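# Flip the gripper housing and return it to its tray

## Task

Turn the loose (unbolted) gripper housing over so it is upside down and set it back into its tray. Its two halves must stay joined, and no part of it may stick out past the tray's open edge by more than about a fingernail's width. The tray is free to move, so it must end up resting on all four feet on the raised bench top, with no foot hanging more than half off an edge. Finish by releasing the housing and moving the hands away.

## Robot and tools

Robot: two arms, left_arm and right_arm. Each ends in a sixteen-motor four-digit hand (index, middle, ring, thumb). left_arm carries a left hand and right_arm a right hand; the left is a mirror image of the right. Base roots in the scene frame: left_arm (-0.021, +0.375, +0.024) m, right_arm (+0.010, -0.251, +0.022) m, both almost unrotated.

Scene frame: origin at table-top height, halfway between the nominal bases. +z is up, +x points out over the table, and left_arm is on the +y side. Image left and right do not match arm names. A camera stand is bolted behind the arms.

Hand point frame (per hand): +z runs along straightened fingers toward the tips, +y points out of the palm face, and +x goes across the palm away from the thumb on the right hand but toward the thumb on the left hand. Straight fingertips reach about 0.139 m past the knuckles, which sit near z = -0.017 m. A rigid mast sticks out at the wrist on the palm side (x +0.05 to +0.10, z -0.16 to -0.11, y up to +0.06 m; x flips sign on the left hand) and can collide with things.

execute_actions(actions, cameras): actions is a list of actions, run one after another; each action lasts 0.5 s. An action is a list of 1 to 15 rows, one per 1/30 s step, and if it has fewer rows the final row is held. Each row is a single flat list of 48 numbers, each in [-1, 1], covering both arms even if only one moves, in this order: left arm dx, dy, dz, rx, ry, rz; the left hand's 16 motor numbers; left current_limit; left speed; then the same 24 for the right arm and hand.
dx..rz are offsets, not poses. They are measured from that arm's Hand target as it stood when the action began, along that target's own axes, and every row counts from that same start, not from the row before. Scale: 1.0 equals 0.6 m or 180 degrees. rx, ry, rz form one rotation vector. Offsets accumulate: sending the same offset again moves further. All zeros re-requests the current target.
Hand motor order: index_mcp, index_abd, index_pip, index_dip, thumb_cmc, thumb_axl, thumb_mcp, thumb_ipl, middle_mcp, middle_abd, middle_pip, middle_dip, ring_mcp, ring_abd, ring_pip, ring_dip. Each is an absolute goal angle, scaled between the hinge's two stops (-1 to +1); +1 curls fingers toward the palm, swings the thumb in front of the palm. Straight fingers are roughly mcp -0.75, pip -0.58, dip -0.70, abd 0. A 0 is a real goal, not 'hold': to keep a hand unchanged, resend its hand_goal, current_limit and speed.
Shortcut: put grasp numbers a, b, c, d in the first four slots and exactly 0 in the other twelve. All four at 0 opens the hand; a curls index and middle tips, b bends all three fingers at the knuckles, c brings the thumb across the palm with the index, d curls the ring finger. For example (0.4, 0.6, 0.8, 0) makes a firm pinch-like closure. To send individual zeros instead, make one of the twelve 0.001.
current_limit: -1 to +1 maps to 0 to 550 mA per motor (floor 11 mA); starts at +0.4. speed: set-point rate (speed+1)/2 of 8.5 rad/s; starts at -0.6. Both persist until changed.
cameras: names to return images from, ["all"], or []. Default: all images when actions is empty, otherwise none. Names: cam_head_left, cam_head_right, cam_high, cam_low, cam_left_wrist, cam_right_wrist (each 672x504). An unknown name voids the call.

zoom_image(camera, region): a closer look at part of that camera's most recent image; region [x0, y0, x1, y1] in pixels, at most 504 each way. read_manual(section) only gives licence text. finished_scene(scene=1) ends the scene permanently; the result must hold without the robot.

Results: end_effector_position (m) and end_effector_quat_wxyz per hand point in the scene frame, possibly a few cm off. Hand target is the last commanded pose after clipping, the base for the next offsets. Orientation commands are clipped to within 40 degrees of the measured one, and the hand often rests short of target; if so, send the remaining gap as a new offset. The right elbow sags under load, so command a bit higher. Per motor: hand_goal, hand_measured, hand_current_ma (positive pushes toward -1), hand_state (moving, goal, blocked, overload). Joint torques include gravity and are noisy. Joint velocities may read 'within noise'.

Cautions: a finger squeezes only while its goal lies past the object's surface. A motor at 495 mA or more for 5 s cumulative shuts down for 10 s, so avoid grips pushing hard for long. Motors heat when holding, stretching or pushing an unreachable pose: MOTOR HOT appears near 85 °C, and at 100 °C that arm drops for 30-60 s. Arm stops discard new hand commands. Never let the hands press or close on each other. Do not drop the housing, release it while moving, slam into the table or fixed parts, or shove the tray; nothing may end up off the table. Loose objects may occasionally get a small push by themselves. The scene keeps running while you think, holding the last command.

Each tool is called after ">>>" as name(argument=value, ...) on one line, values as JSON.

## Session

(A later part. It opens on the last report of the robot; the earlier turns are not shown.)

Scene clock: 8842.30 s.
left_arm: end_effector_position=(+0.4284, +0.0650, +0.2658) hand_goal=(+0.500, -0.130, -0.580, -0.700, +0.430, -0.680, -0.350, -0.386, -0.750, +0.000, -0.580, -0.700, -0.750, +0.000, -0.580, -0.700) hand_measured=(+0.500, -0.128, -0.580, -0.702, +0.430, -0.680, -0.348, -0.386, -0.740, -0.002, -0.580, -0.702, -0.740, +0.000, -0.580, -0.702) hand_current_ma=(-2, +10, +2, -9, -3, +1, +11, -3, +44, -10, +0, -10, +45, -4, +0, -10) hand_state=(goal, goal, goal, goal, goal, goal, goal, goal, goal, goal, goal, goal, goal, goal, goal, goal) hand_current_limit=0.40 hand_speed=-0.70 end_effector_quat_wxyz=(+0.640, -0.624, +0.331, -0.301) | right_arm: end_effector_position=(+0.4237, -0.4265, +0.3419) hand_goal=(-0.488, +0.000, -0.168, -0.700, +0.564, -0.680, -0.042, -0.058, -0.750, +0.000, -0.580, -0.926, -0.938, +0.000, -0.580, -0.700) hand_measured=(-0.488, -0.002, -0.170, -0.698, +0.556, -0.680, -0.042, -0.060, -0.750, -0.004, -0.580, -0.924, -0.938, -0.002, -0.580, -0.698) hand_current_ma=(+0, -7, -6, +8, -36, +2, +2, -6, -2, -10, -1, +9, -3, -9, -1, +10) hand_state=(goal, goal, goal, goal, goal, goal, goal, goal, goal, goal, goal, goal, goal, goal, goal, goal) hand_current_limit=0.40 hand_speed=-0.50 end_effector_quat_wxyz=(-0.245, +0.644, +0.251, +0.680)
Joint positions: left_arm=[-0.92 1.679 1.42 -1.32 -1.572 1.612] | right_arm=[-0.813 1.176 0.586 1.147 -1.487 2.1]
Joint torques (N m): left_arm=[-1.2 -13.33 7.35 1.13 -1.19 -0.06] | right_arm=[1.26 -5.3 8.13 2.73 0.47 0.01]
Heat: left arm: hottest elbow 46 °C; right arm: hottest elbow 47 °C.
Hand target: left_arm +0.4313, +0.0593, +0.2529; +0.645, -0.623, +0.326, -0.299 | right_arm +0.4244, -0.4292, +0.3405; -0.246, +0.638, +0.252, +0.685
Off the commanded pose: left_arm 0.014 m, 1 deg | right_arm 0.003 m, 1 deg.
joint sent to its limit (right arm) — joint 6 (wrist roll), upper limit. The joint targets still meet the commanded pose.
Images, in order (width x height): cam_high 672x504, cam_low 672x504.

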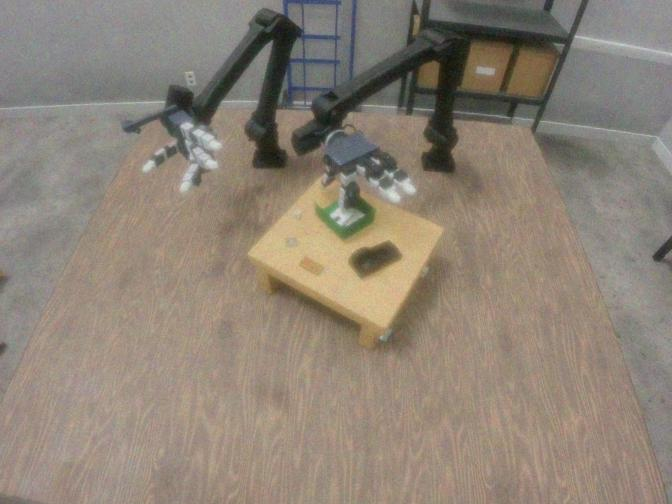

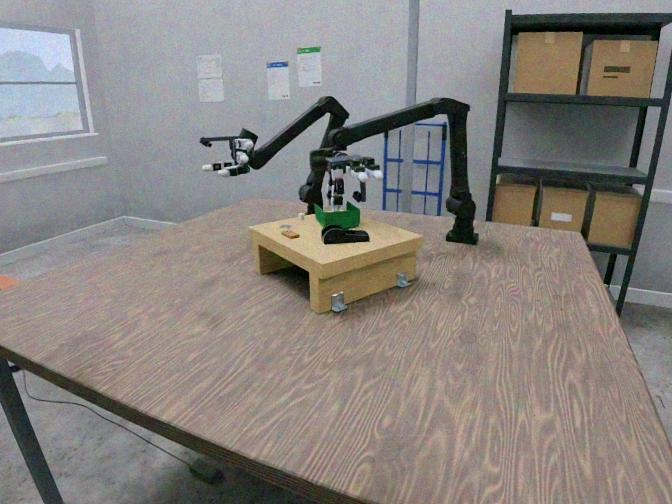

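>>> execute_actions(actions=[[[0,0.015,0,0,0,0,0.5,-0.13,-0.58,-0.7,0.43,-0.68,-0.35,-0.386,-0.75,0.001,-0.58,-0.7,-0.75,0.001,-0.58,-0.7,0.4,-0.7,0,0,0,0,0,0,0,0,0.75,0,0,0,0,0,0,0,0,0,0,0,0,0,0.4,-0.5]]])

>>> execute_actions(actions=[[[0,0.015,0,0,0,0,0.5,-0.13,-0.58,-0.7,0.43,-0.68,-0.35,-0.386,-0.75,0.001,-0.58,-0.7,-0.75,0.001,-0.58,-0.7,0.4,-0.7,0,0,0,0,0,0,0,0,0.75,0,0,0,0,0,0,0,0,0,0,0,0,0,0.4,-0.5]]], cameras=["cam_high"])

>>> zoom_image(camera="cam_high", region=[325, 185, 375, 235])

Scene clock: 8853.90 s.
left_arm: end_effector_position=(+0.4293, +0.0647, +0.2637) hand_goal=(+0.500, -0.130, -0.580, -0.700, +0.430, -0.680, -0.350, -0.386, -0.750, +0.000, -0.580, -0.700, -0.750, +0.000, -0.580, -0.700) hand_measured=(+0.504, -0.114, -0.580, -0.702, +0.430, -0.680, -0.348, -0.386, -0.740, -0.002, -0.580, -0.702, -0.740, +0.000, -0.580, -0.702) hand_current_ma=(+21, +66, +4, -5, -3, +1, +11, -3, +44, -10, +0, -10, +45, -4, +0, -10) hand_state=(goal, goal, goal, goal, goal, goal, goal, goal, goal, goal, goal, goal, goal, goal, goal, goal) hand_current_limit=0.40 hand_speed=-0.70 end_effector_quat_wxyz=(+0.641, -0.624, +0.327, -0.305) | right_arm: end_effector_position=(+0.4237, -0.4265, +0.3419) hand_goal=(-0.488, +0.000, -0.168, -0.700, +0.564, -0.680, -0.042, -0.058, -0.750, +0.000, -0.580, -0.926, -0.938, +0.000, -0.580, -0.700) hand_measured=(-0.488, -0.002, -0.170, -0.698, +0.556, -0.680, -0.042, -0.060, -0.750, -0.004, -0.580, -0.924, -0.938, -0.002, -0.580, -0.698) hand_current_ma=(+0, -7, -6, +8, -36, +2, +2, -6, -2, -10, -1, +9, -3, -9, -1, +10) hand_state=(goal, goal, goal, goal, goal, goal, goal, goal, goal, goal, goal, goal, goal, goal, goal, goal) hand_current_limit=0.40 hand_speed=-0.50 end_effector_quat_wxyz=(-0.245, +0.644, +0.251, +0.680)
Joint positions: left_arm=[-0.92 1.679 1.411 -1.3 -1.578 1.612] | right_arm=[-0.813 1.176 0.586 1.147 -1.487 2.1]
Joint torques (N m): left_arm=[-0.79 -12.92 6.83 1.26 -0.95 -0.07] | right_arm=[0.67 -4.19 8.46 2.73 0.47 -0.02]
Heat: left arm: hottest elbow 45 °C; right arm: hottest elbow 47 °C.
Hand target: left_arm +0.4311, +0.0597, +0.2439; +0.645, -0.623, +0.326, -0.299 | right_arm +0.4244, -0.4292, +0.3405; -0.246, +0.638, +0.252, +0.685
Off the commanded pose: left_arm 0.020 m, 1 deg | right_arm 0.003 m, 1 deg.
joint read past its limit (left arm) — joint 5 (wrist yaw), lower limit.
joint sent to its limit (right arm) — joint 6 (wrist roll), upper limit. The joint targets still meet the commanded pose.

Scene clock: 8855.00 s.
left_arm: end_effector_position=(+0.4303, +0.0639, +0.2619) hand_goal=(+0.500, -0.130, -0.580, -0.700, +0.430, -0.680, -0.350, -0.386, -0.750, +0.000, -0.580, -0.700, -0.750, +0.000, -0.580, -0.700) hand_measured=(+0.512, -0.096, -0.576, -0.700, +0.430, -0.680, -0.348, -0.386, -0.740, -0.002, -0.580, -0.702, -0.740, +0.000, -0.580, -0.702) hand_current_ma=(+54, +139, +22, +1, -3, +1, +11, -3, +44, -10, +0, -10, +45, -4, +0, -10) hand_state=(goal, blocked, goal, goal, goal, goal, goal, goal, goal, goal, goal, goal, goal, goal, goal, goal) hand_current_limit=0.40 hand_speed=-0.70 end_effector_quat_wxyz=(+0.639, -0.626, +0.322, -0.310) | right_arm: end_effector_position=(+0.4237, -0.4265, +0.3419) hand_goal=(-0.488, +0.000, -0.168, -0.700, +0.564, -0.680, -0.042, -0.058, -0.750, +0.000, -0.580, -0.926, -0.938, +0.000, -0.580, -0.700) hand_measured=(-0.488, -0.002, -0.170, -0.698, +0.556, -0.680, -0.042, -0.060, -0.750, -0.004, -0.580, -0.924, -0.938, -0.002, -0.580, -0.698) hand_current_ma=(+0, -7, -6, +8, -36, +2, +2, -6, -2, -10, -1, +9, -3, -9, -1, +10) hand_state=(goal, goal, goal, goal, goal, goal, goal, goal, goal, goal, goal, goal, goal, goal, goal, goal) hand_current_limit=0.40 hand_speed=-0.50 end_effector_quat_wxyz=(-0.245, +0.644, +0.251, +0.680)
Joint positions: left_arm=[-0.92 1.679 1.403 -1.285 -1.581 1.604] | right_arm=[-0.813 1.176 0.586 1.147 -1.487 2.1]
Joint torques (N m): left_arm=[-1.08 -12.75 6.2 1.42 -0.86 -0.1] | right_arm=[1.03 -4.6 8.12 2.77 0.45 0.04]
Heat: left arm: hottest elbow 44 °C; right arm: hottest elbow 47 °C.
Hand target: left_arm +0.4309, +0.0601, +0.2349; +0.645, -0.623, +0.326, -0.299 | right_arm +0.4244, -0.4292, +0.3405; -0.246, +0.638, +0.252, +0.685
Off the commanded pose: left_arm 0.027 m, 2 deg | right_arm 0.003 m, 1 deg.
joint read past its limit (left arm) — joint 5 (wrist yaw), lower limit.
joint sent to its limit (right arm) — joint 6 (wrist roll), upper limit. The joint targets still meet the commanded pose.
Images, in order (width x height): cam_high 672x504.

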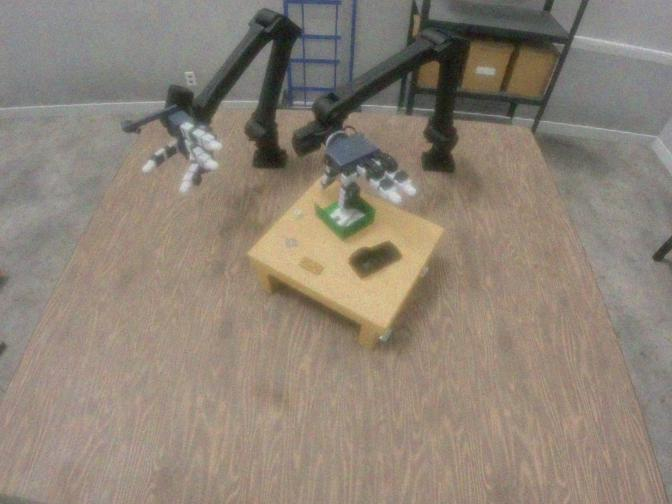

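Scaled by 10.080 from the camera's 672x504 image, which has a finer 960x720 frame.

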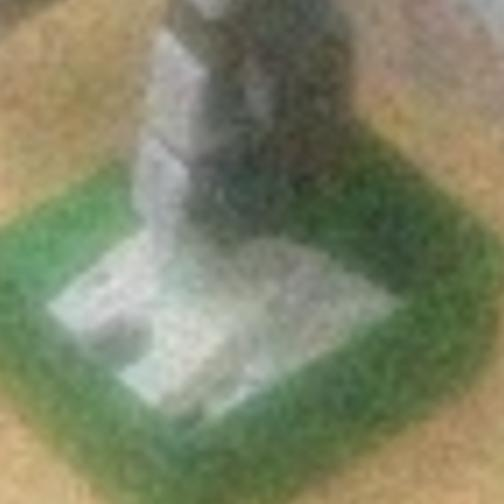

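>>> execute_actions(actions=[[[0,-0.05,0,0,0,0,0.5,-0.13,-0.58,-0.7,0.43,-0.68,-0.35,-0.386,-0.75,0.001,-0.58,-0.7,-0.75,0.001,-0.58,-0.7,0.4,-0.7,0,0,0,0,0,0,0,0,0.75,0,0,0,0,0,0,0,0,0,0,0,0,0,0.4,-0.5]],[[0,-0.05,0,0,0,0,0.5,-0.13,-0.58,-0.7,0.43,-0.68,-0.35,-0.386,-0.75,0.001,-0.58,-0.7,-0.75,0.001,-0.58,-0.7,0.4,-0.7,0,0,0,0,0,0,0,0,0.75,0,0,0,0,0,0,0,0,0,0,0,0,0,0.4,-0.5]],[[0,-0.04,0,0,0,0,0.5,-0.13,-0.58,-0.7,0.43,-0.68,-0.35,-0.386,-0.75,0.001,-0.58,-0.7,-0.75,0.001,-0.58,-0.7,0.4,-0.7,0,0,0,0,0,0,0,0,0.75,0,0,0,0,0,0,0,0,0,0,0,0,0,0.4,-0.5]]], cameras=["cam_high", "cam_low"])

>>> zoom_image(camera="cam_high", region=[325, 185, 375, 235])

>>> zoom_image(camera="cam_low", region=[310, 170, 370, 230])

Scene clock: 8867.43 s.
left_arm: end_effector_position=(+0.4297, +0.0645, +0.2947) hand_goal=(+0.500, -0.130, -0.580, -0.700, +0.430, -0.680, -0.350, -0.386, -0.750, +0.000, -0.580, -0.700, -0.750, +0.000, -0.580, -0.700) hand_measured=(+0.504, -0.126, -0.576, -0.700, +0.430, -0.680, -0.348, -0.386, -0.740, -0.002, -0.580, -0.702, -0.740, +0.000, -0.580, -0.702) hand_current_ma=(+20, +14, +14, +1, -2, +1, +11, -3, +44, -10, +0, -10, +45, -4, +0, -10) hand_state=(goal, goal, goal, goal, goal, goal, goal, goal, goal, goal, goal, goal, goal, goal, goal, goal) hand_current_limit=0.40 hand_speed=-0.70 end_effector_quat_wxyz=(+0.649, -0.615, +0.343, -0.288) | right_arm: end_effector_position=(+0.4237, -0.4265, +0.3419) hand_goal=(-0.488, +0.000, -0.168, -0.700, +0.564, -0.680, -0.042, -0.058, -0.750, +0.000, -0.580, -0.926, -0.938, +0.000, -0.580, -0.700) hand_measured=(-0.488, -0.002, -0.170, -0.698, +0.556, -0.680, -0.042, -0.060, -0.750, -0.004, -0.580, -0.924, -0.938, -0.002, -0.580, -0.698) hand_current_ma=(+0, -7, -6, +8, -36, +2, +2, -6, -2, -10, -1, +9, -3, -9, -1, +10) hand_state=(goal, goal, goal, goal, goal, goal, goal, goal, goal, goal, goal, goal, goal, goal, goal, goal) hand_current_limit=0.40 hand_speed=-0.50 end_effector_quat_wxyz=(-0.245, +0.644, +0.251, +0.680)
Joint positions: left_arm=[-0.92 1.665 1.477 -1.334 -1.58 1.713] | right_arm=[-0.813 1.176 0.586 1.147 -1.487 2.1]
Joint torques (N m): left_arm=[-1.2 -16.91 11.47 0.34 -0.9 0.14] | right_arm=[1.44 -5.71 8.09 2.59 0.49 -0.04]
Heat: left arm: hottest elbow 44 °C; right arm: hottest elbow 47 °C.
Hand target: left_arm +0.4327, +0.0564, +0.3190; +0.645, -0.623, +0.326, -0.299 | right_arm +0.4244, -0.4292, +0.3405; -0.246, +0.638, +0.252, +0.685
Off the commanded pose: left_arm 0.026 m, 3 deg | right_arm 0.003 m, 1 deg.
joint read past its limit (left arm) — joint 5 (wrist yaw), lower limit.
joint sent to its limit (left arm) — joint 5 (wrist yaw), lower limit. The joint targets still meet the commanded pose.
joint sent to its limit (right arm) — joint 6 (wrist roll), upper limit. The joint targets still meet the commanded pose.
Images, in order (width x height): cam_high 672x504, cam_low 672x504.

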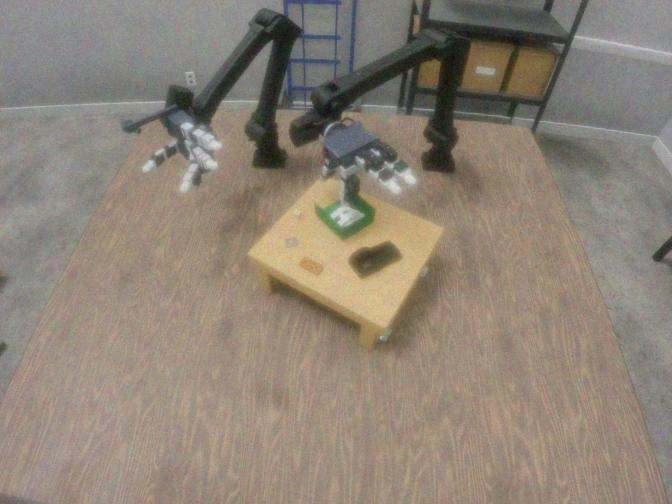

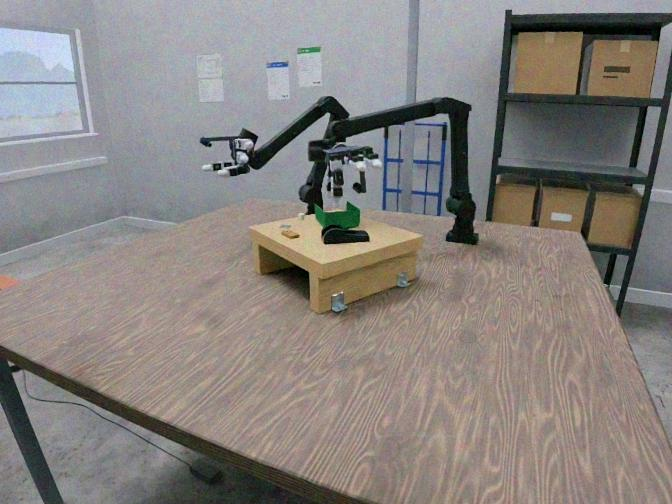

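Scaled by 10.080 from the camera's 672x504 image, which has a finer 960x720 frame.

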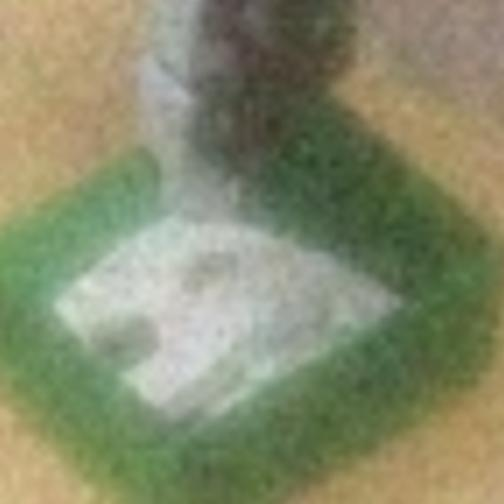

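Scaled by 8.400 from the camera's 672x504 image, which has a finer 960x720 frame.

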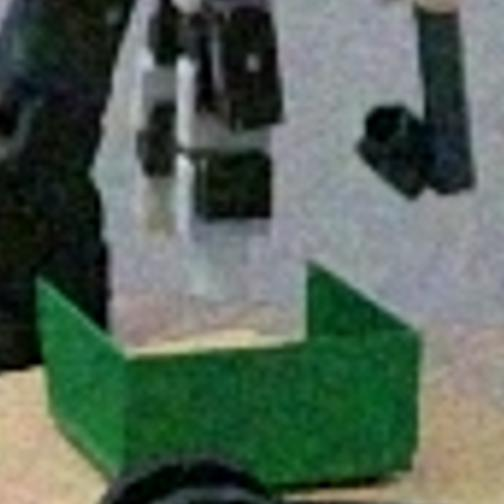

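>>> execute_actions(actions=[[[-0.02,0.05,-0.009,0,0,0,0.5,-0.13,-0.58,-0.7,0.43,-0.68,-0.35,-0.386,-0.75,0.001,-0.58,-0.7,-0.75,0.001,-0.58,-0.7,0.4,-0.7,0,0,0,0,0,0,0,0,0.75,0,0,0,0,0,0,0,0,0,0,0,0,0,0.4,-0.5]]], cameras=["cam_high", "cam_low"])

>>> zoom_image(camera="cam_high", region=[325, 185, 375, 235])

>>> zoom_image(camera="cam_low", region=[310, 170, 370, 230])

Scene clock: 8879.03 s.
left_arm: end_effector_position=(+0.4226, +0.0684, +0.2814) hand_goal=(+0.500, -0.130, -0.580, -0.700, +0.430, -0.680, -0.350, -0.386, -0.750, +0.000, -0.580, -0.700, -0.750, +0.000, -0.580, -0.700) hand_measured=(+0.504, -0.126, -0.576, -0.700, +0.430, -0.680, -0.348, -0.386, -0.740, -0.002, -0.580, -0.702, -0.740, +0.000, -0.580, -0.702) hand_current_ma=(+19, +13, +14, +1, -1, +1, +11, -3, +44, -10, +0, -10, +45, -4, +0, -10) hand_state=(goal, goal, goal, goal, goal, goal, goal, goal, goal, goal, goal, goal, goal, goal, goal, goal) hand_current_limit=0.40 hand_speed=-0.70 end_effector_quat_wxyz=(+0.650, -0.612, +0.348, -0.287) | right_arm: end_effector_position=(+0.4237, -0.4265, +0.3419) hand_goal=(-0.488, +0.000, -0.168, -0.700, +0.564, -0.680, -0.042, -0.058, -0.750, +0.000, -0.580, -0.926, -0.938, +0.000, -0.580, -0.700) hand_measured=(-0.488, -0.002, -0.170, -0.698, +0.556, -0.680, -0.042, -0.060, -0.750, -0.004, -0.580, -0.924, -0.938, -0.002, -0.580, -0.698) hand_current_ma=(+0, -7, -6, +8, -36, +2, +2, -6, -2, -10, -1, +9, -3, -9, -1, +10) hand_state=(goal, goal, goal, goal, goal, goal, goal, goal, goal, goal, goal, goal, goal, goal, goal, goal) hand_current_limit=0.40 hand_speed=-0.50 end_effector_quat_wxyz=(-0.245, +0.644, +0.251, +0.680)
Joint positions: left_arm=[-0.926 1.655 1.43 -1.315 -1.58 1.702] | right_arm=[-0.813 1.176 0.586 1.147 -1.487 2.1]
Joint torques (N m): left_arm=[-1.49 -16.85 7.51 1.26 -0.85 -0.08] | right_arm=[0.62 -4.78 8.28 2.47 0.47 0.08]
Heat: left arm: hottest elbow 46 °C; right arm: hottest elbow 47 °C.
Hand target: left_arm +0.4205, +0.0640, +0.2894; +0.645, -0.623, +0.326, -0.299 | right_arm +0.4244, -0.4292, +0.3405; -0.246, +0.638, +0.252, +0.685
Off the commanded pose: left_arm 0.010 m, 3 deg | right_arm 0.003 m, 1 deg.
joint read past its limit (left arm) — joint 5 (wrist yaw), lower limit.
joint sent to its limit (right arm) — joint 6 (wrist roll), upper limit. The joint targets still meet the commanded pose.
Images, in order (width x height): cam_high 672x504, cam_low 672x504.

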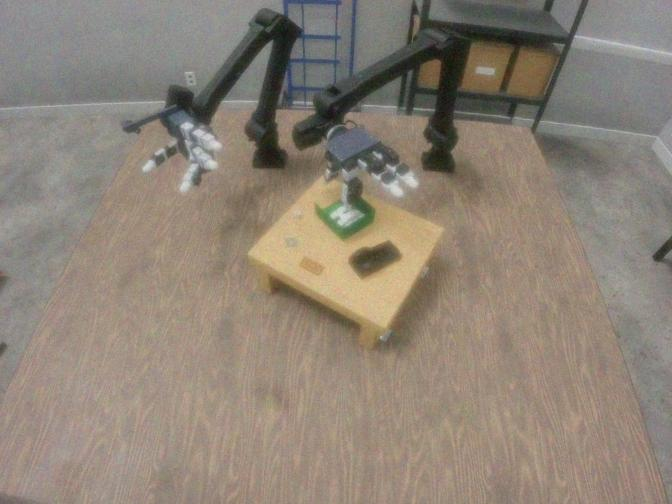

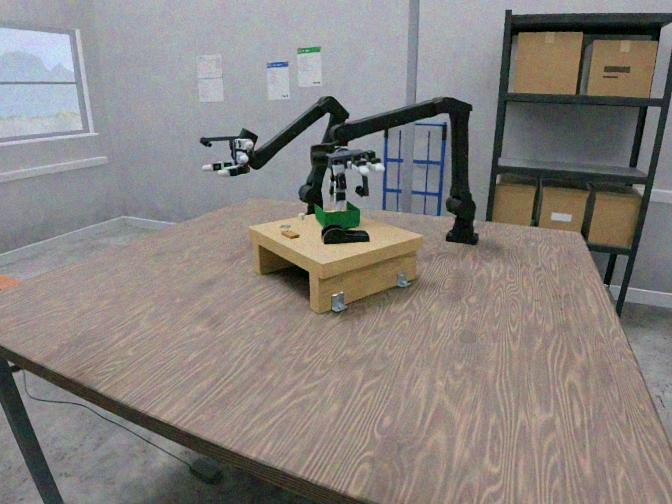

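Scaled by 10.080 from the camera's 672x504 image, which has a finer 960x720 frame.

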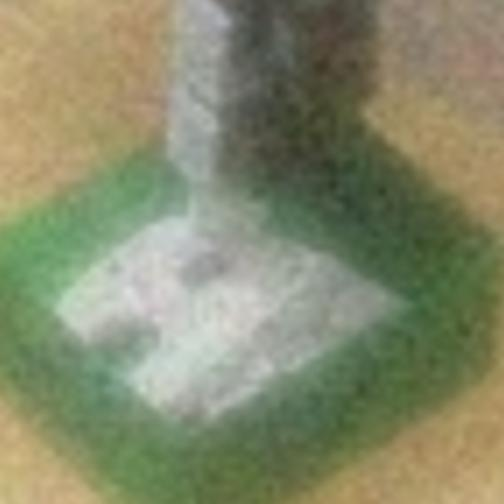

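Scaled by 8.400 from the camera's 672x504 image, which has a finer 960x720 frame.

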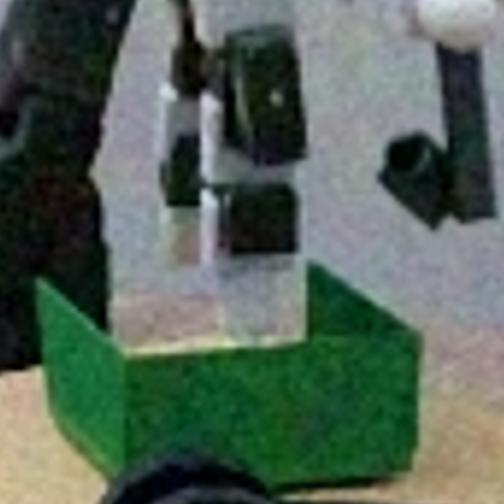

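>>> execute_actions(actions=[[[0.011,0.03,-0.008,0,0,0,0.5,-0.13,-0.58,-0.7,0.43,-0.68,-0.35,-0.386,-0.75,0.001,-0.58,-0.7,-0.75,0.001,-0.58,-0.7,0.4,-0.7,0,0,0,0,0,0,0,0,0.75,0,0,0,0,0,0,0,0,0,0,0,0,0,0.4,-0.5]]], cameras=["cam_high", "cam_low"])

>>> zoom_image(camera="cam_high", region=[325, 185, 375, 235])

>>> zoom_image(camera="cam_low", region=[310, 170, 370, 230])

Scene clock: 8888.60 s.
left_arm: end_effector_position=(+0.4209, +0.0621, +0.2745) hand_goal=(+0.500, -0.130, -0.580, -0.700, +0.430, -0.680, -0.350, -0.386, -0.750, +0.000, -0.580, -0.700, -0.750, +0.000, -0.580, -0.700) hand_measured=(+0.504, -0.126, -0.576, -0.700, +0.430, -0.680, -0.348, -0.386, -0.740, -0.002, -0.580, -0.702, -0.740, +0.000, -0.580, -0.702) hand_current_ma=(+18, +13, +14, +1, -1, +1, +11, -3, +44, -10, +0, -10, +45, -4, +0, -10) hand_state=(goal, goal, goal, goal, goal, goal, goal, goal, goal, goal, goal, goal, goal, goal, goal, goal) hand_current_limit=0.40 hand_speed=-0.70 end_effector_quat_wxyz=(+0.644, -0.615, +0.342, -0.300) | right_arm: end_effector_position=(+0.4237, -0.4265, +0.3419) hand_goal=(-0.488, +0.000, -0.168, -0.700, +0.564, -0.680, -0.042, -0.058, -0.750, +0.000, -0.580, -0.926, -0.938, +0.000, -0.580, -0.700) hand_measured=(-0.488, -0.002, -0.170, -0.698, +0.556, -0.680, -0.042, -0.060, -0.750, -0.004, -0.580, -0.924, -0.938, -0.002, -0.580, -0.698) hand_current_ma=(+0, -7, -6, +8, -36, +2, +2, -6, -2, -10, -1, +9, -3, -9, -1, +10) hand_state=(goal, goal, goal, goal, goal, goal, goal, goal, goal, goal, goal, goal, goal, goal, goal, goal) hand_current_limit=0.40 hand_speed=-0.50 end_effector_quat_wxyz=(-0.245, +0.644, +0.251, +0.680)
Joint positions: left_arm=[-0.936 1.655 1.41 -1.274 -1.58 1.695] | right_arm=[-0.813 1.176 0.586 1.147 -1.487 2.1]
Joint torques (N m): left_arm=[-1.61 -15.09 7.45 1.22 -0.84 -0.03] | right_arm=[0.91 -5.25 8.36 2.62 0.45 0]
Heat: left arm: hottest elbow 44 °C; right arm: hottest elbow 47 °C.
Hand target: left_arm +0.4203, +0.0567, +0.2710; +0.645, -0.623, +0.326, -0.299 | right_arm +0.4244, -0.4292, +0.3405; -0.246, +0.638, +0.252, +0.685
Off the commanded pose: left_arm 0.007 m, 2 deg | right_arm 0.003 m, 1 deg.
joint read past its limit (left arm) — joint 5 (wrist yaw), lower limit.
joint sent to its limit (right arm) — joint 6 (wrist roll), upper limit. The joint targets still meet the commanded pose.
Images, in order (width x height): cam_high 672x504, cam_low 672x504.

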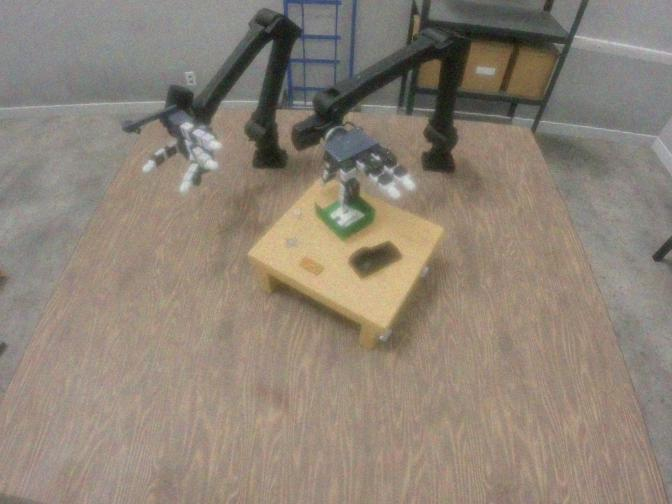

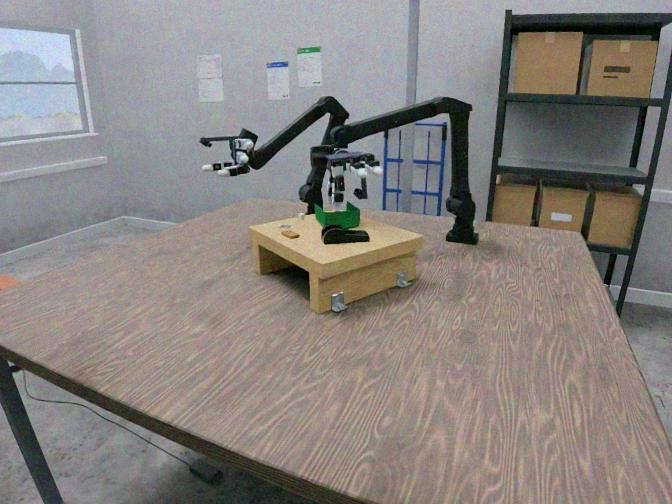

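Scaled by 10.080 from the camera's 672x504 image, which has a finer 960x720 frame.

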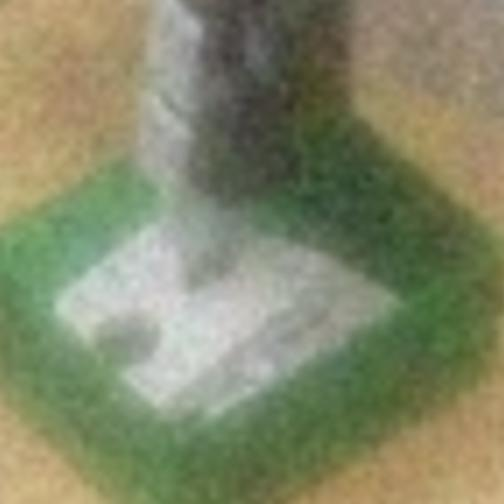

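Scaled by 8.400 from the camera's 672x504 image, which has a finer 960x720 frame.

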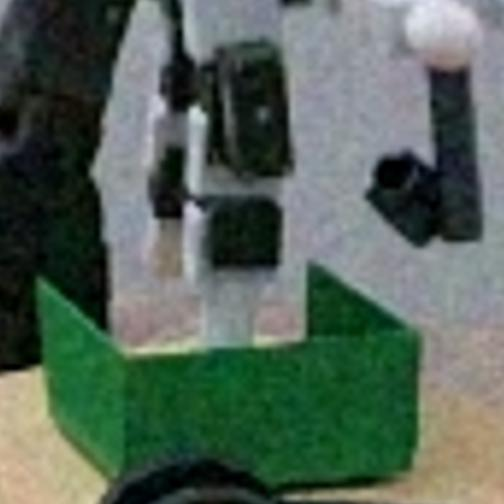

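>>> execute_actions(actions=[[[0.003,0.022,0.001,0,0,0,0.5,-0.13,-0.58,-0.7,0.43,-0.68,-0.35,-0.386,-0.75,0.001,-0.58,-0.7,-0.75,0.001,-0.58,-0.7,0.4,-0.7,0,0,0,0,0,0,0,0,0.75,0,0,0,0,0,0,0,0,0,0,0,0,0,0.4,-0.5]],[[0,0.02,0,0,0,0,0.5,-0.13,-0.58,-0.7,0.43,-0.68,-0.35,-0.386,-0.75,0.001,-0.58,-0.7,-0.75,0.001,-0.58,-0.7,0.4,-0.7,0,0,0,0,0,0,0,0,0.75,0,0,0,0,0,0,0,0,0,0,0,0,0,0.4,-0.5]]], cameras=["cam_high"])

>>> zoom_image(camera="cam_high", region=[325, 185, 375, 235])

Scene clock: 8898.47 s.
left_arm: end_effector_position=(+0.4224, +0.0601, +0.2636) hand_goal=(+0.500, -0.130, -0.580, -0.700, +0.430, -0.680, -0.350, -0.386, -0.750, +0.000, -0.580, -0.700, -0.750, +0.000, -0.580, -0.700) hand_measured=(+0.510, -0.114, -0.574, -0.698, +0.430, -0.680, -0.348, -0.386, -0.740, -0.002, -0.580, -0.702, -0.740, +0.000, -0.580, -0.702) hand_current_ma=(+46, +62, +25, +10, -1, +1, +11, -3, +44, -10, +0, -10, +46, -4, +1, -10) hand_state=(goal, goal, goal, goal, goal, goal, goal, goal, goal, goal, goal, goal, goal, goal, goal, goal) hand_current_limit=0.40 hand_speed=-0.70 end_effector_quat_wxyz=(+0.637, -0.623, +0.329, -0.313) | right_arm: end_effector_position=(+0.4237, -0.4265, +0.3419) hand_goal=(-0.488, +0.000, -0.168, -0.700, +0.564, -0.680, -0.042, -0.058, -0.750, +0.000, -0.580, -0.926, -0.938, +0.000, -0.580, -0.700) hand_measured=(-0.488, -0.002, -0.170, -0.698, +0.556, -0.680, -0.042, -0.060, -0.750, -0.004, -0.580, -0.924, -0.938, -0.002, -0.580, -0.698) hand_current_ma=(+0, -7, -6, +8, -36, +2, +2, -6, -2, -10, -1, +9, -3, -9, -1, +10) hand_state=(goal, goal, goal, goal, goal, goal, goal, goal, goal, goal, goal, goal, goal, goal, goal, goal) hand_current_limit=0.40 hand_speed=-0.50 end_effector_quat_wxyz=(-0.245, +0.644, +0.251, +0.680)
Joint positions: left_arm=[-0.936 1.655 1.378 -1.214 -1.58 1.679] | right_arm=[-0.813 1.176 0.586 1.147 -1.487 2.1]
Joint torques (N m): left_arm=[-1.08 -13.51 6.61 1.36 -0.85 -0.03] | right_arm=[0.97 -4.84 8.21 2.67 0.5 0]
Heat: left arm: hottest elbow 44 °C; right arm: hottest elbow 47 °C.
Hand target: left_arm +0.4214, +0.0567, +0.2458; +0.645, -0.623, +0.326, -0.299 | right_arm +0.4244, -0.4292, +0.3405; -0.246, +0.638, +0.252, +0.685
Off the commanded pose: left_arm 0.018 m, 2 deg | right_arm 0.003 m, 1 deg.
joint read past its limit (left arm) — joint 5 (wrist yaw), lower limit.
joint sent to its limit (right arm) — joint 6 (wrist roll), upper limit. The joint targets still meet the commanded pose.
Images, in order (width x height): cam_high 672x504.

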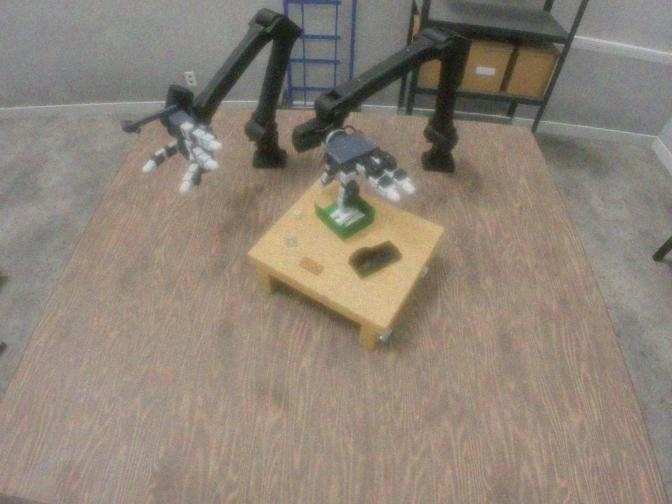

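Scaled by 10.080 from the camera's 672x504 image, which has a finer 960x720 frame.

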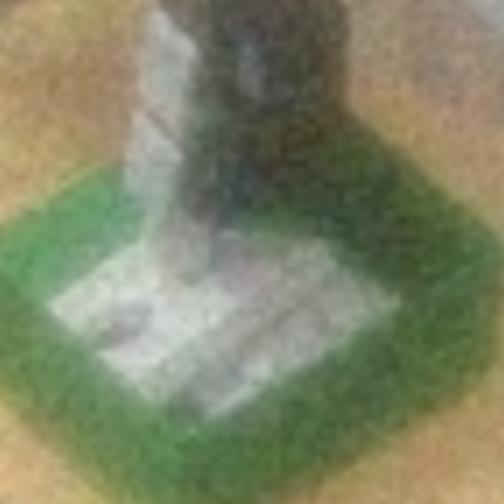

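>>> execute_actions(actions=[[[0,0.012,0,0,0,0,0.5,-0.13,-0.58,-0.7,0.43,-0.68,-0.35,-0.386,-0.75,0.001,-0.58,-0.7,-0.75,0.001,-0.58,-0.7,0.4,-0.7,0,0,0,0,0,0,0,0,0.75,0,0,0,0,0,0,0,0,0,0,0,0,0,0.4,-0.5]],[[0,-0.05,0,0,0,0,0.5,-0.13,-0.58,-0.7,0.43,-0.68,-0.35,-0.386,-0.75,0.001,-0.58,-0.7,-0.75,0.001,-0.58,-0.7,0.4,-0.7,0,0,0,0,0,0,0,0,0.75,0,0,0,0,0,0,0,0,0,0,0,0,0,0.4,-0.5]],[[0,-0.05,0,0,0,0,0.5,-0.13,-0.58,-0.7,0.43,-0.68,-0.35,-0.386,-0.75,0.001,-0.58,-0.7,-0.75,0.001,-0.58,-0.7,0.4,-0.7,0,0,0,0,0,0,0,0,0.75,0,0,0,0,0,0,0,0,0,0,0,0,0,0.4,-0.5]],[[0,-0.03,0,0,0,0,0.5,-0.13,-0.58,-0.7,0.43,-0.68,-0.35,-0.386,-0.75,0.001,-0.58,-0.7,-0.75,0.001,-0.58,-0.7,0.4,-0.7,0,0,0,0,0,0,0,0,0.75,0,0,0,0,0,0,0,0,0,0,0,0,0,0.4,-0.5]]], cameras=["cam_high"])

>>> zoom_image(camera="cam_high", region=[325, 185, 375, 235])

Scene clock: 8911.10 s.
left_arm: end_effector_position=(+0.4201, +0.0633, +0.2922) hand_goal=(+0.500, -0.130, -0.580, -0.700, +0.430, -0.680, -0.350, -0.386, -0.750, +0.000, -0.580, -0.700, -0.750, +0.000, -0.580, -0.700) hand_measured=(+0.504, -0.128, -0.578, -0.698, +0.430, -0.680, -0.348, -0.386, -0.740, -0.002, -0.580, -0.702, -0.740, +0.000, -0.580, -0.702) hand_current_ma=(+17, +8, +13, +10, -1, +1, +11, -3, +44, -10, +0, -10, +46, -4, +1, -10) hand_state=(goal, goal, goal, goal, goal, goal, goal, goal, goal, goal, goal, goal, goal, goal, goal, goal) hand_current_limit=0.40 hand_speed=-0.70 end_effector_quat_wxyz=(+0.648, -0.611, +0.349, -0.291) | right_arm: end_effector_position=(+0.4237, -0.4265, +0.3419) hand_goal=(-0.488, +0.000, -0.168, -0.700, +0.564, -0.680, -0.042, -0.058, -0.750, +0.000, -0.580, -0.926, -0.938, +0.000, -0.580, -0.700) hand_measured=(-0.488, -0.002, -0.170, -0.698, +0.556, -0.680, -0.042, -0.060, -0.750, -0.004, -0.580, -0.924, -0.938, -0.002, -0.580, -0.698) hand_current_ma=(+0, -7, -6, +8, -36, +2, +2, -6, -2, -10, -1, +9, -3, -9, -1, +10) hand_state=(goal, goal, goal, goal, goal, goal, goal, goal, goal, goal, goal, goal, goal, goal, goal, goal) hand_current_limit=0.40 hand_speed=-0.50 end_effector_quat_wxyz=(-0.245, +0.644, +0.251, +0.680)
Joint positions: left_arm=[-0.936 1.632 1.429 -1.236 -1.58 1.799] | right_arm=[-0.813 1.176 0.586 1.147 -1.487 2.1]
Joint torques (N m): left_arm=[-1.26 -16.15 11.38 0.62 -0.88 0.15] | right_arm=[0.85 -4.6 8.12 2.54 0.49 -0.02]
Heat: left arm: hottest elbow 43 °C; right arm: hottest elbow 47 °C.
Hand target: left_arm +0.4228, +0.0537, +0.3167; +0.645, -0.623, +0.326, -0.299 | right_arm +0.4244, -0.4292, +0.3405; -0.246, +0.638, +0.252, +0.685
Off the commanded pose: left_arm 0.026 m, 3 deg | right_arm 0.003 m, 1 deg.
joint read past its limit (left arm) — joint 5 (wrist yaw), lower limit.
joint sent to its limit (left arm) — joint 5 (wrist yaw), lower limit. The joint targets still meet the commanded pose.
joint sent to its limit (right arm) — joint 6 (wrist roll), upper limit. The joint targets still meet the commanded pose.
Images, in order (width x height): cam_high 672x504.

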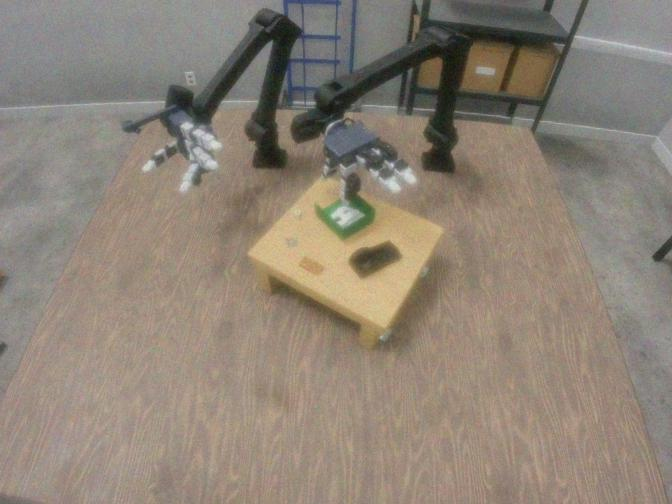

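Scaled by 10.080 from the camera's 672x504 image, which has a finer 960x720 frame.

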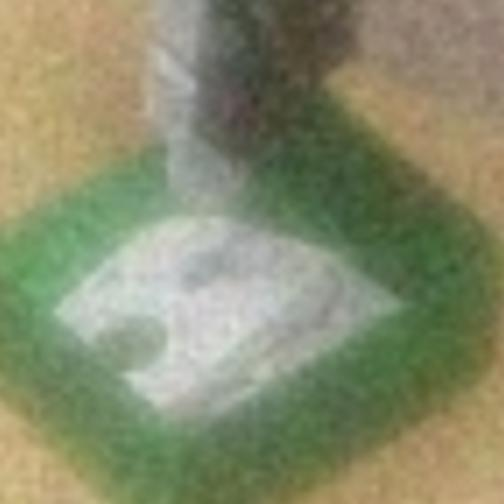

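>>> execute_actions(actions=[[[0.042,0.03,0.007,0,0,0,0.5,-0.13,-0.58,-0.7,0.43,-0.68,-0.35,-0.386,-0.75,0.001,-0.58,-0.7,-0.75,0.001,-0.58,-0.7,0.4,-0.7,0,0,0,0,0,0,0,0,0.75,0,0,0,0,0,0,0,0,0,0,0,0,0,0.4,-0.5]]], cameras=["cam_high", "cam_low"])

>>> zoom_image(camera="cam_high", region=[325, 185, 375, 235])

>>> zoom_image(camera="cam_low", region=[310, 170, 370, 230])

Scene clock: 8919.50 s.
left_arm: end_effector_position=(+0.4300, +0.0496, +0.2887) hand_goal=(+0.500, -0.130, -0.580, -0.700, +0.430, -0.680, -0.350, -0.386, -0.750, +0.000, -0.580, -0.700, -0.750, +0.000, -0.580, -0.700) hand_measured=(+0.504, -0.128, -0.578, -0.698, +0.430, -0.680, -0.348, -0.386, -0.740, -0.002, -0.580, -0.702, -0.740, +0.000, -0.580, -0.702) hand_current_ma=(+17, +8, +13, +10, -1, +1, +11, -3, +44, -10, +0, -10, +46, -4, +1, -10) hand_state=(goal, goal, goal, goal, goal, goal, goal, goal, goal, goal, goal, goal, goal, goal, goal, goal) hand_current_limit=0.40 hand_speed=-0.70 end_effector_quat_wxyz=(+0.646, -0.613, +0.346, -0.295) | right_arm: end_effector_position=(+0.4237, -0.4265, +0.3419) hand_goal=(-0.488, +0.000, -0.168, -0.700, +0.564, -0.680, -0.042, -0.058, -0.750, +0.000, -0.580, -0.926, -0.938, +0.000, -0.580, -0.700) hand_measured=(-0.488, -0.002, -0.170, -0.698, +0.556, -0.680, -0.042, -0.060, -0.750, -0.004, -0.580, -0.924, -0.938, -0.002, -0.580, -0.698) hand_current_ma=(+0, -7, -6, +8, -36, +2, +2, -6, -2, -10, -1, +9, -3, -9, -1, +10) hand_state=(goal, goal, goal, goal, goal, goal, goal, goal, goal, goal, goal, goal, goal, goal, goal, goal) hand_current_limit=0.40 hand_speed=-0.50 end_effector_quat_wxyz=(-0.245, +0.644, +0.251, +0.680)
Joint positions: left_arm=[-0.936 1.673 1.47 -1.225 -1.58 1.799] | right_arm=[-0.813 1.176 0.586 1.147 -1.487 2.1]
Joint torques (N m): left_arm=[-0.5 -14.62 11.6 1.31 -0.86 0.14] | right_arm=[1.08 -4.37 8.21 2.69 0.47 0.03]
Heat: left arm: hottest elbow 44 °C; right arm: hottest elbow 47 °C.
Hand target: left_arm +0.4412, +0.0370, +0.2975; +0.645, -0.623, +0.326, -0.299 | right_arm +0.4244, -0.4292, +0.3405; -0.246, +0.638, +0.252, +0.685
Off the commanded pose: left_arm 0.019 m, 3 deg | right_arm 0.003 m, 1 deg.
joint read past its limit (left arm) — joint 5 (wrist yaw), lower limit.
joint sent to its limit (left arm) — joint 5 (wrist yaw), lower limit. The joint targets still meet the commanded pose.
joint sent to its limit (right arm) — joint 6 (wrist roll), upper limit. The joint targets still meet the commanded pose.
Images, in order (width x height): cam_high 672x504, cam_low 672x504.

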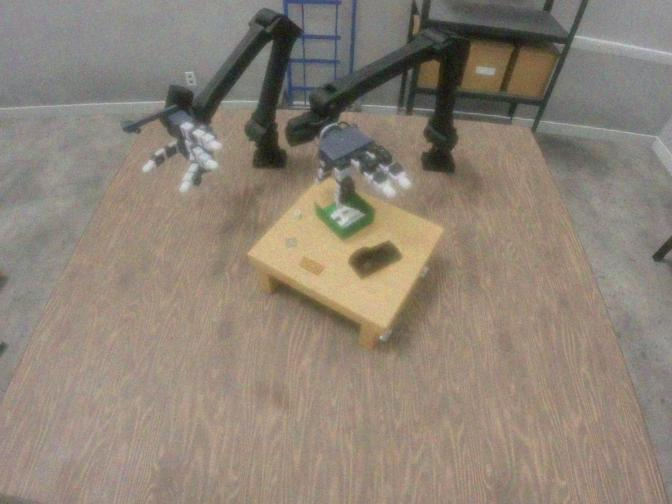

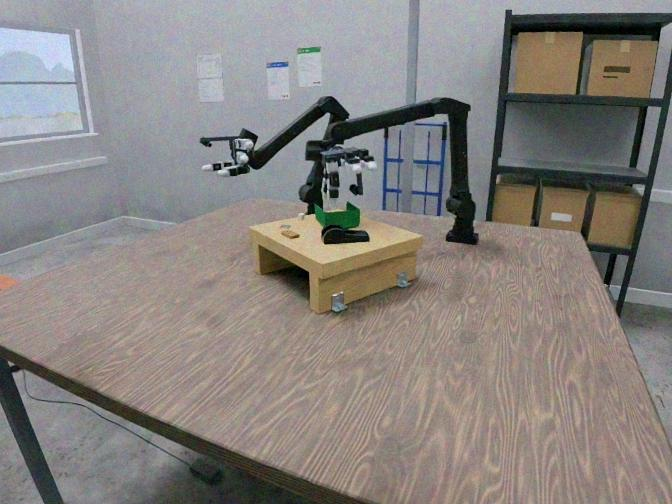

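Scaled by 10.080 from the camera's 672x504 image, which has a finer 960x720 frame.

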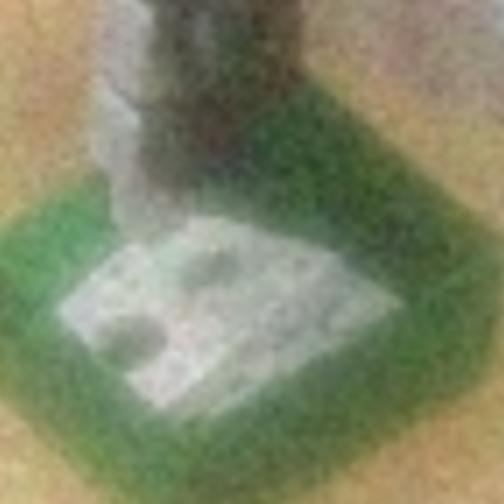

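Scaled by 8.400 from the camera's 672x504 image, which has a finer 960x720 frame.

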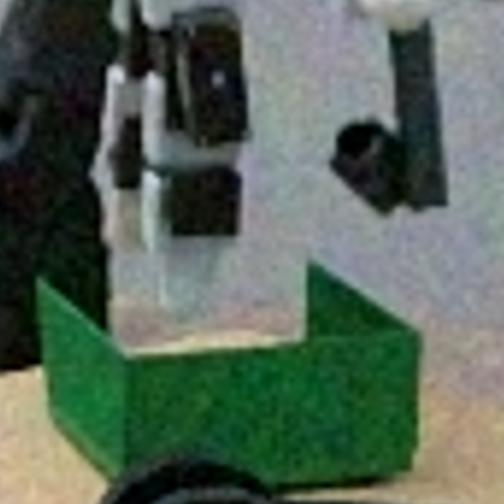

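>>> execute_actions(actions=[[[0.013,0.04,0.009,0,0,0,0.5,-0.13,-0.58,-0.7,0.43,-0.68,-0.35,-0.386,-0.75,0.001,-0.58,-0.7,-0.75,0.001,-0.58,-0.7,0.4,-0.7,0,0,0,0,0,0,0,0,0.75,0,0,0,0,0,0,0,0,0,0,0,0,0,0.4,-0.5]]], cameras=["cam_high", "cam_low"])

>>> zoom_image(camera="cam_high", region=[325, 185, 375, 235])

>>> zoom_image(camera="cam_low", region=[310, 170, 370, 230])

Scene clock: 8927.37 s.
left_arm: end_effector_position=(+0.4393, +0.0440, +0.2689) hand_goal=(+0.500, -0.130, -0.580, -0.700, +0.430, -0.680, -0.350, -0.386, -0.750, +0.000, -0.580, -0.700, -0.750, +0.000, -0.580, -0.700) hand_measured=(+0.504, -0.128, -0.578, -0.698, +0.430, -0.680, -0.348, -0.386, -0.740, -0.002, -0.580, -0.702, -0.740, +0.000, -0.580, -0.702) hand_current_ma=(+17, +8, +13, +10, -1, +1, +11, -3, +44, -10, +0, -10, +46, -4, +1, -10) hand_state=(goal, goal, goal, goal, goal, goal, goal, goal, goal, goal, goal, goal, goal, goal, goal, goal) hand_current_limit=0.40 hand_speed=-0.70 end_effector_quat_wxyz=(+0.647, -0.614, +0.344, -0.292) | right_arm: end_effector_position=(+0.4237, -0.4265, +0.3419) hand_goal=(-0.488, +0.000, -0.168, -0.700, +0.564, -0.680, -0.042, -0.058, -0.750, +0.000, -0.580, -0.926, -0.938, +0.000, -0.580, -0.700) hand_measured=(-0.488, -0.002, -0.170, -0.698, +0.556, -0.680, -0.042, -0.060, -0.750, -0.004, -0.580, -0.924, -0.938, -0.002, -0.580, -0.698) hand_current_ma=(+0, -7, -6, +8, -36, +2, +2, -6, -2, -10, -1, +9, -3, -9, -1, +10) hand_state=(goal, goal, goal, goal, goal, goal, goal, goal, goal, goal, goal, goal, goal, goal, goal, goal) hand_current_limit=0.40 hand_speed=-0.50 end_effector_quat_wxyz=(-0.245, +0.644, +0.251, +0.680)
Joint positions: left_arm=[-0.928 1.714 1.47 -1.185 -1.58 1.799] | right_arm=[-0.813 1.176 0.586 1.147 -1.487 2.1]
Joint torques (N m): left_arm=[-0.5 -14.51 10.33 1.47 -0.91 0.03] | right_arm=[1.14 -4.84 8.38 2.61 0.47 -0.02]
Heat: left arm: hottest elbow 44 °C; right arm: hottest elbow 47 °C.
Hand target: left_arm +0.4497, +0.0352, +0.2732; +0.645, -0.623, +0.326, -0.299 | right_arm +0.4244, -0.4292, +0.3405; -0.246, +0.638, +0.252, +0.685
Off the commanded pose: left_arm 0.014 m, 2 deg | right_arm 0.003 m, 1 deg.
joint read past its limit (left arm) — joint 5 (wrist yaw), lower limit.
joint sent to its limit (left arm) — joint 5 (wrist yaw), lower limit. The joint targets still meet the commanded pose.
joint sent to its limit (right arm) — joint 6 (wrist roll), upper limit. The joint targets still meet the commanded pose.
Images, in order (width x height): cam_high 672x504, cam_low 672x504.

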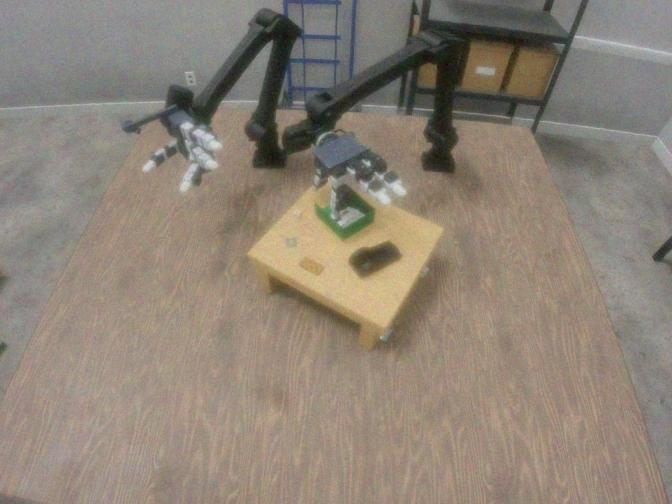

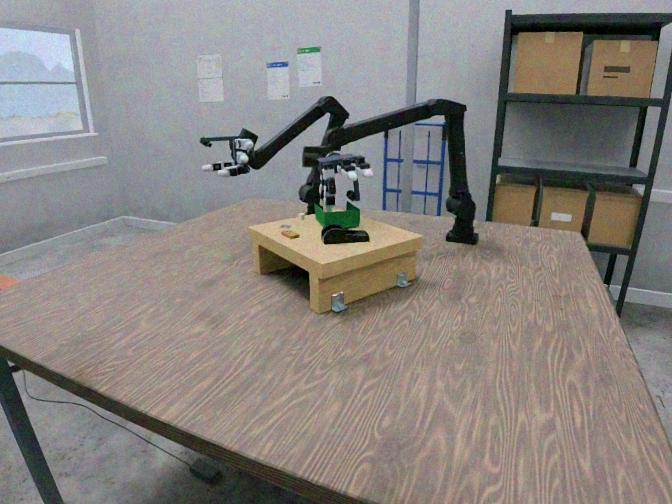

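Scaled by 10.080 from the camera's 672x504 image, which has a finer 960x720 frame.

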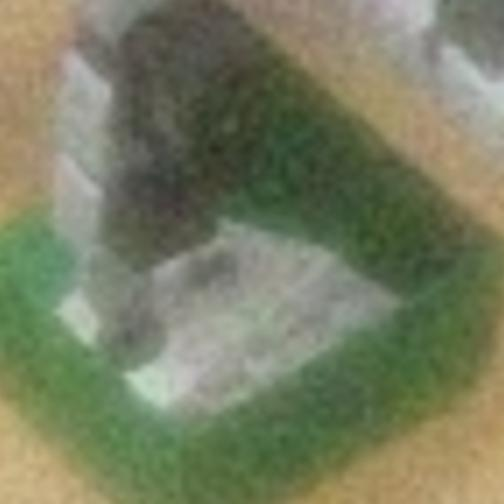

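Scaled by 8.400 from the camera's 672x504 image, which has a finer 960x720 frame.

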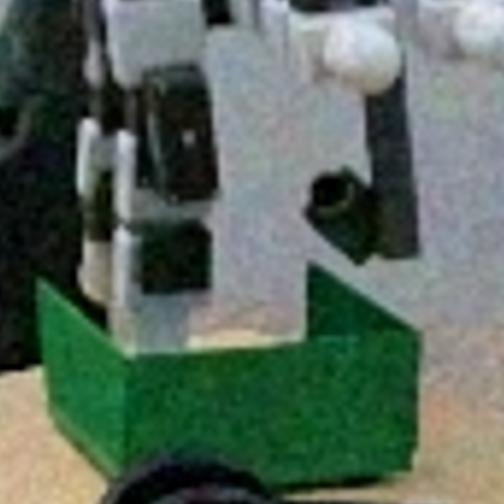

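>>> execute_actions(actions=[[[-0.016,0.008,0.012,0,0,0,0.5,-0.13,-0.58,-0.7,0.43,-0.68,-0.35,-0.386,-0.75,0.001,-0.58,-0.7,-0.75,0.001,-0.58,-0.7,0.4,-0.7,0,0,0,0,0,0,0,0,0.75,0,0,0,0,0,0,0,0,0,0,0,0,0,0.4,-0.5]]], cameras=["cam_high"])

>>> zoom_image(camera="cam_high", region=[325, 185, 375, 235])

Scene clock: 8937.03 s.
left_arm: end_effector_position=(+0.4435, +0.0499, +0.2689) hand_goal=(+0.500, -0.130, -0.580, -0.700, +0.430, -0.680, -0.350, -0.386, -0.750, +0.000, -0.580, -0.700, -0.750, +0.000, -0.580, -0.700) hand_measured=(+0.504, -0.128, -0.578, -0.698, +0.430, -0.680, -0.348, -0.386, -0.740, -0.002, -0.580, -0.702, -0.740, +0.000, -0.580, -0.702) hand_current_ma=(+17, +8, +13, +10, -1, +1, +11, -3, +44, -10, +0, -10, +46, -4, +1, -10) hand_state=(goal, goal, goal, goal, goal, goal, goal, goal, goal, goal, goal, goal, goal, goal, goal, goal) hand_current_limit=0.40 hand_speed=-0.70 end_effector_quat_wxyz=(+0.649, -0.617, +0.340, -0.288) | right_arm: end_effector_position=(+0.4237, -0.4265, +0.3419) hand_goal=(-0.488, +0.000, -0.168, -0.700, +0.564, -0.680, -0.042, -0.058, -0.750, +0.000, -0.580, -0.926, -0.938, +0.000, -0.580, -0.700) hand_measured=(-0.488, -0.002, -0.170, -0.698, +0.556, -0.680, -0.042, -0.060, -0.750, -0.004, -0.580, -0.924, -0.938, -0.002, -0.580, -0.698) hand_current_ma=(+0, -7, -6, +8, -36, +2, +2, -6, -2, -10, -1, +9, -3, -9, -1, +10) hand_state=(goal, goal, goal, goal, goal, goal, goal, goal, goal, goal, goal, goal, goal, goal, goal, goal) hand_current_limit=0.40 hand_speed=-0.50 end_effector_quat_wxyz=(-0.245, +0.644, +0.251, +0.680)
Joint positions: left_arm=[-0.915 1.714 1.47 -1.185 -1.58 1.799] | right_arm=[-0.813 1.176 0.586 1.147 -1.487 2.1]
Joint torques (N m): left_arm=[-0.26 -15.56 8.27 1.31 -0.88 -0.11] | right_arm=[0.44 -4.72 8.21 2.59 0.44 0.02]
Heat: left arm: hottest elbow 44 °C; right arm: hottest elbow 47 °C.
Hand target: left_arm +0.4495, +0.0473, +0.2690; +0.645, -0.623, +0.326, -0.299 | right_arm +0.4244, -0.4292, +0.3405; -0.246, +0.638, +0.252, +0.685
Off the commanded pose: left_arm 0.007 m, 2 deg | right_arm 0.003 m, 1 deg.
joint read past its limit (left arm) — joint 5 (wrist yaw), lower limit.
joint sent to its limit (left arm) — joint 5 (wrist yaw), lower limit. The joint targets still meet the commanded pose.
joint sent to its limit (right arm) — joint 6 (wrist roll), upper limit. The joint targets still meet the commanded pose.
Images, in order (width x height): cam_high 672x504.

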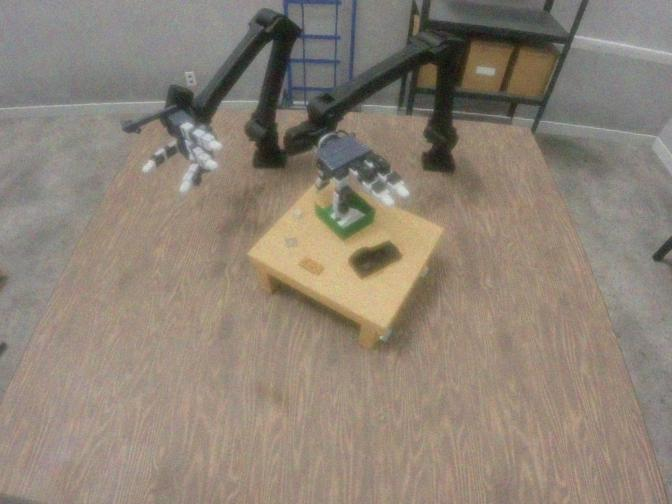

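Scaled by 10.080 from the camera's 672x504 image, which has a finer 960x720 frame.

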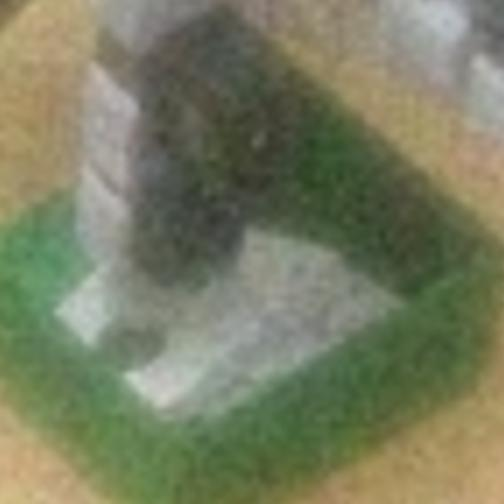

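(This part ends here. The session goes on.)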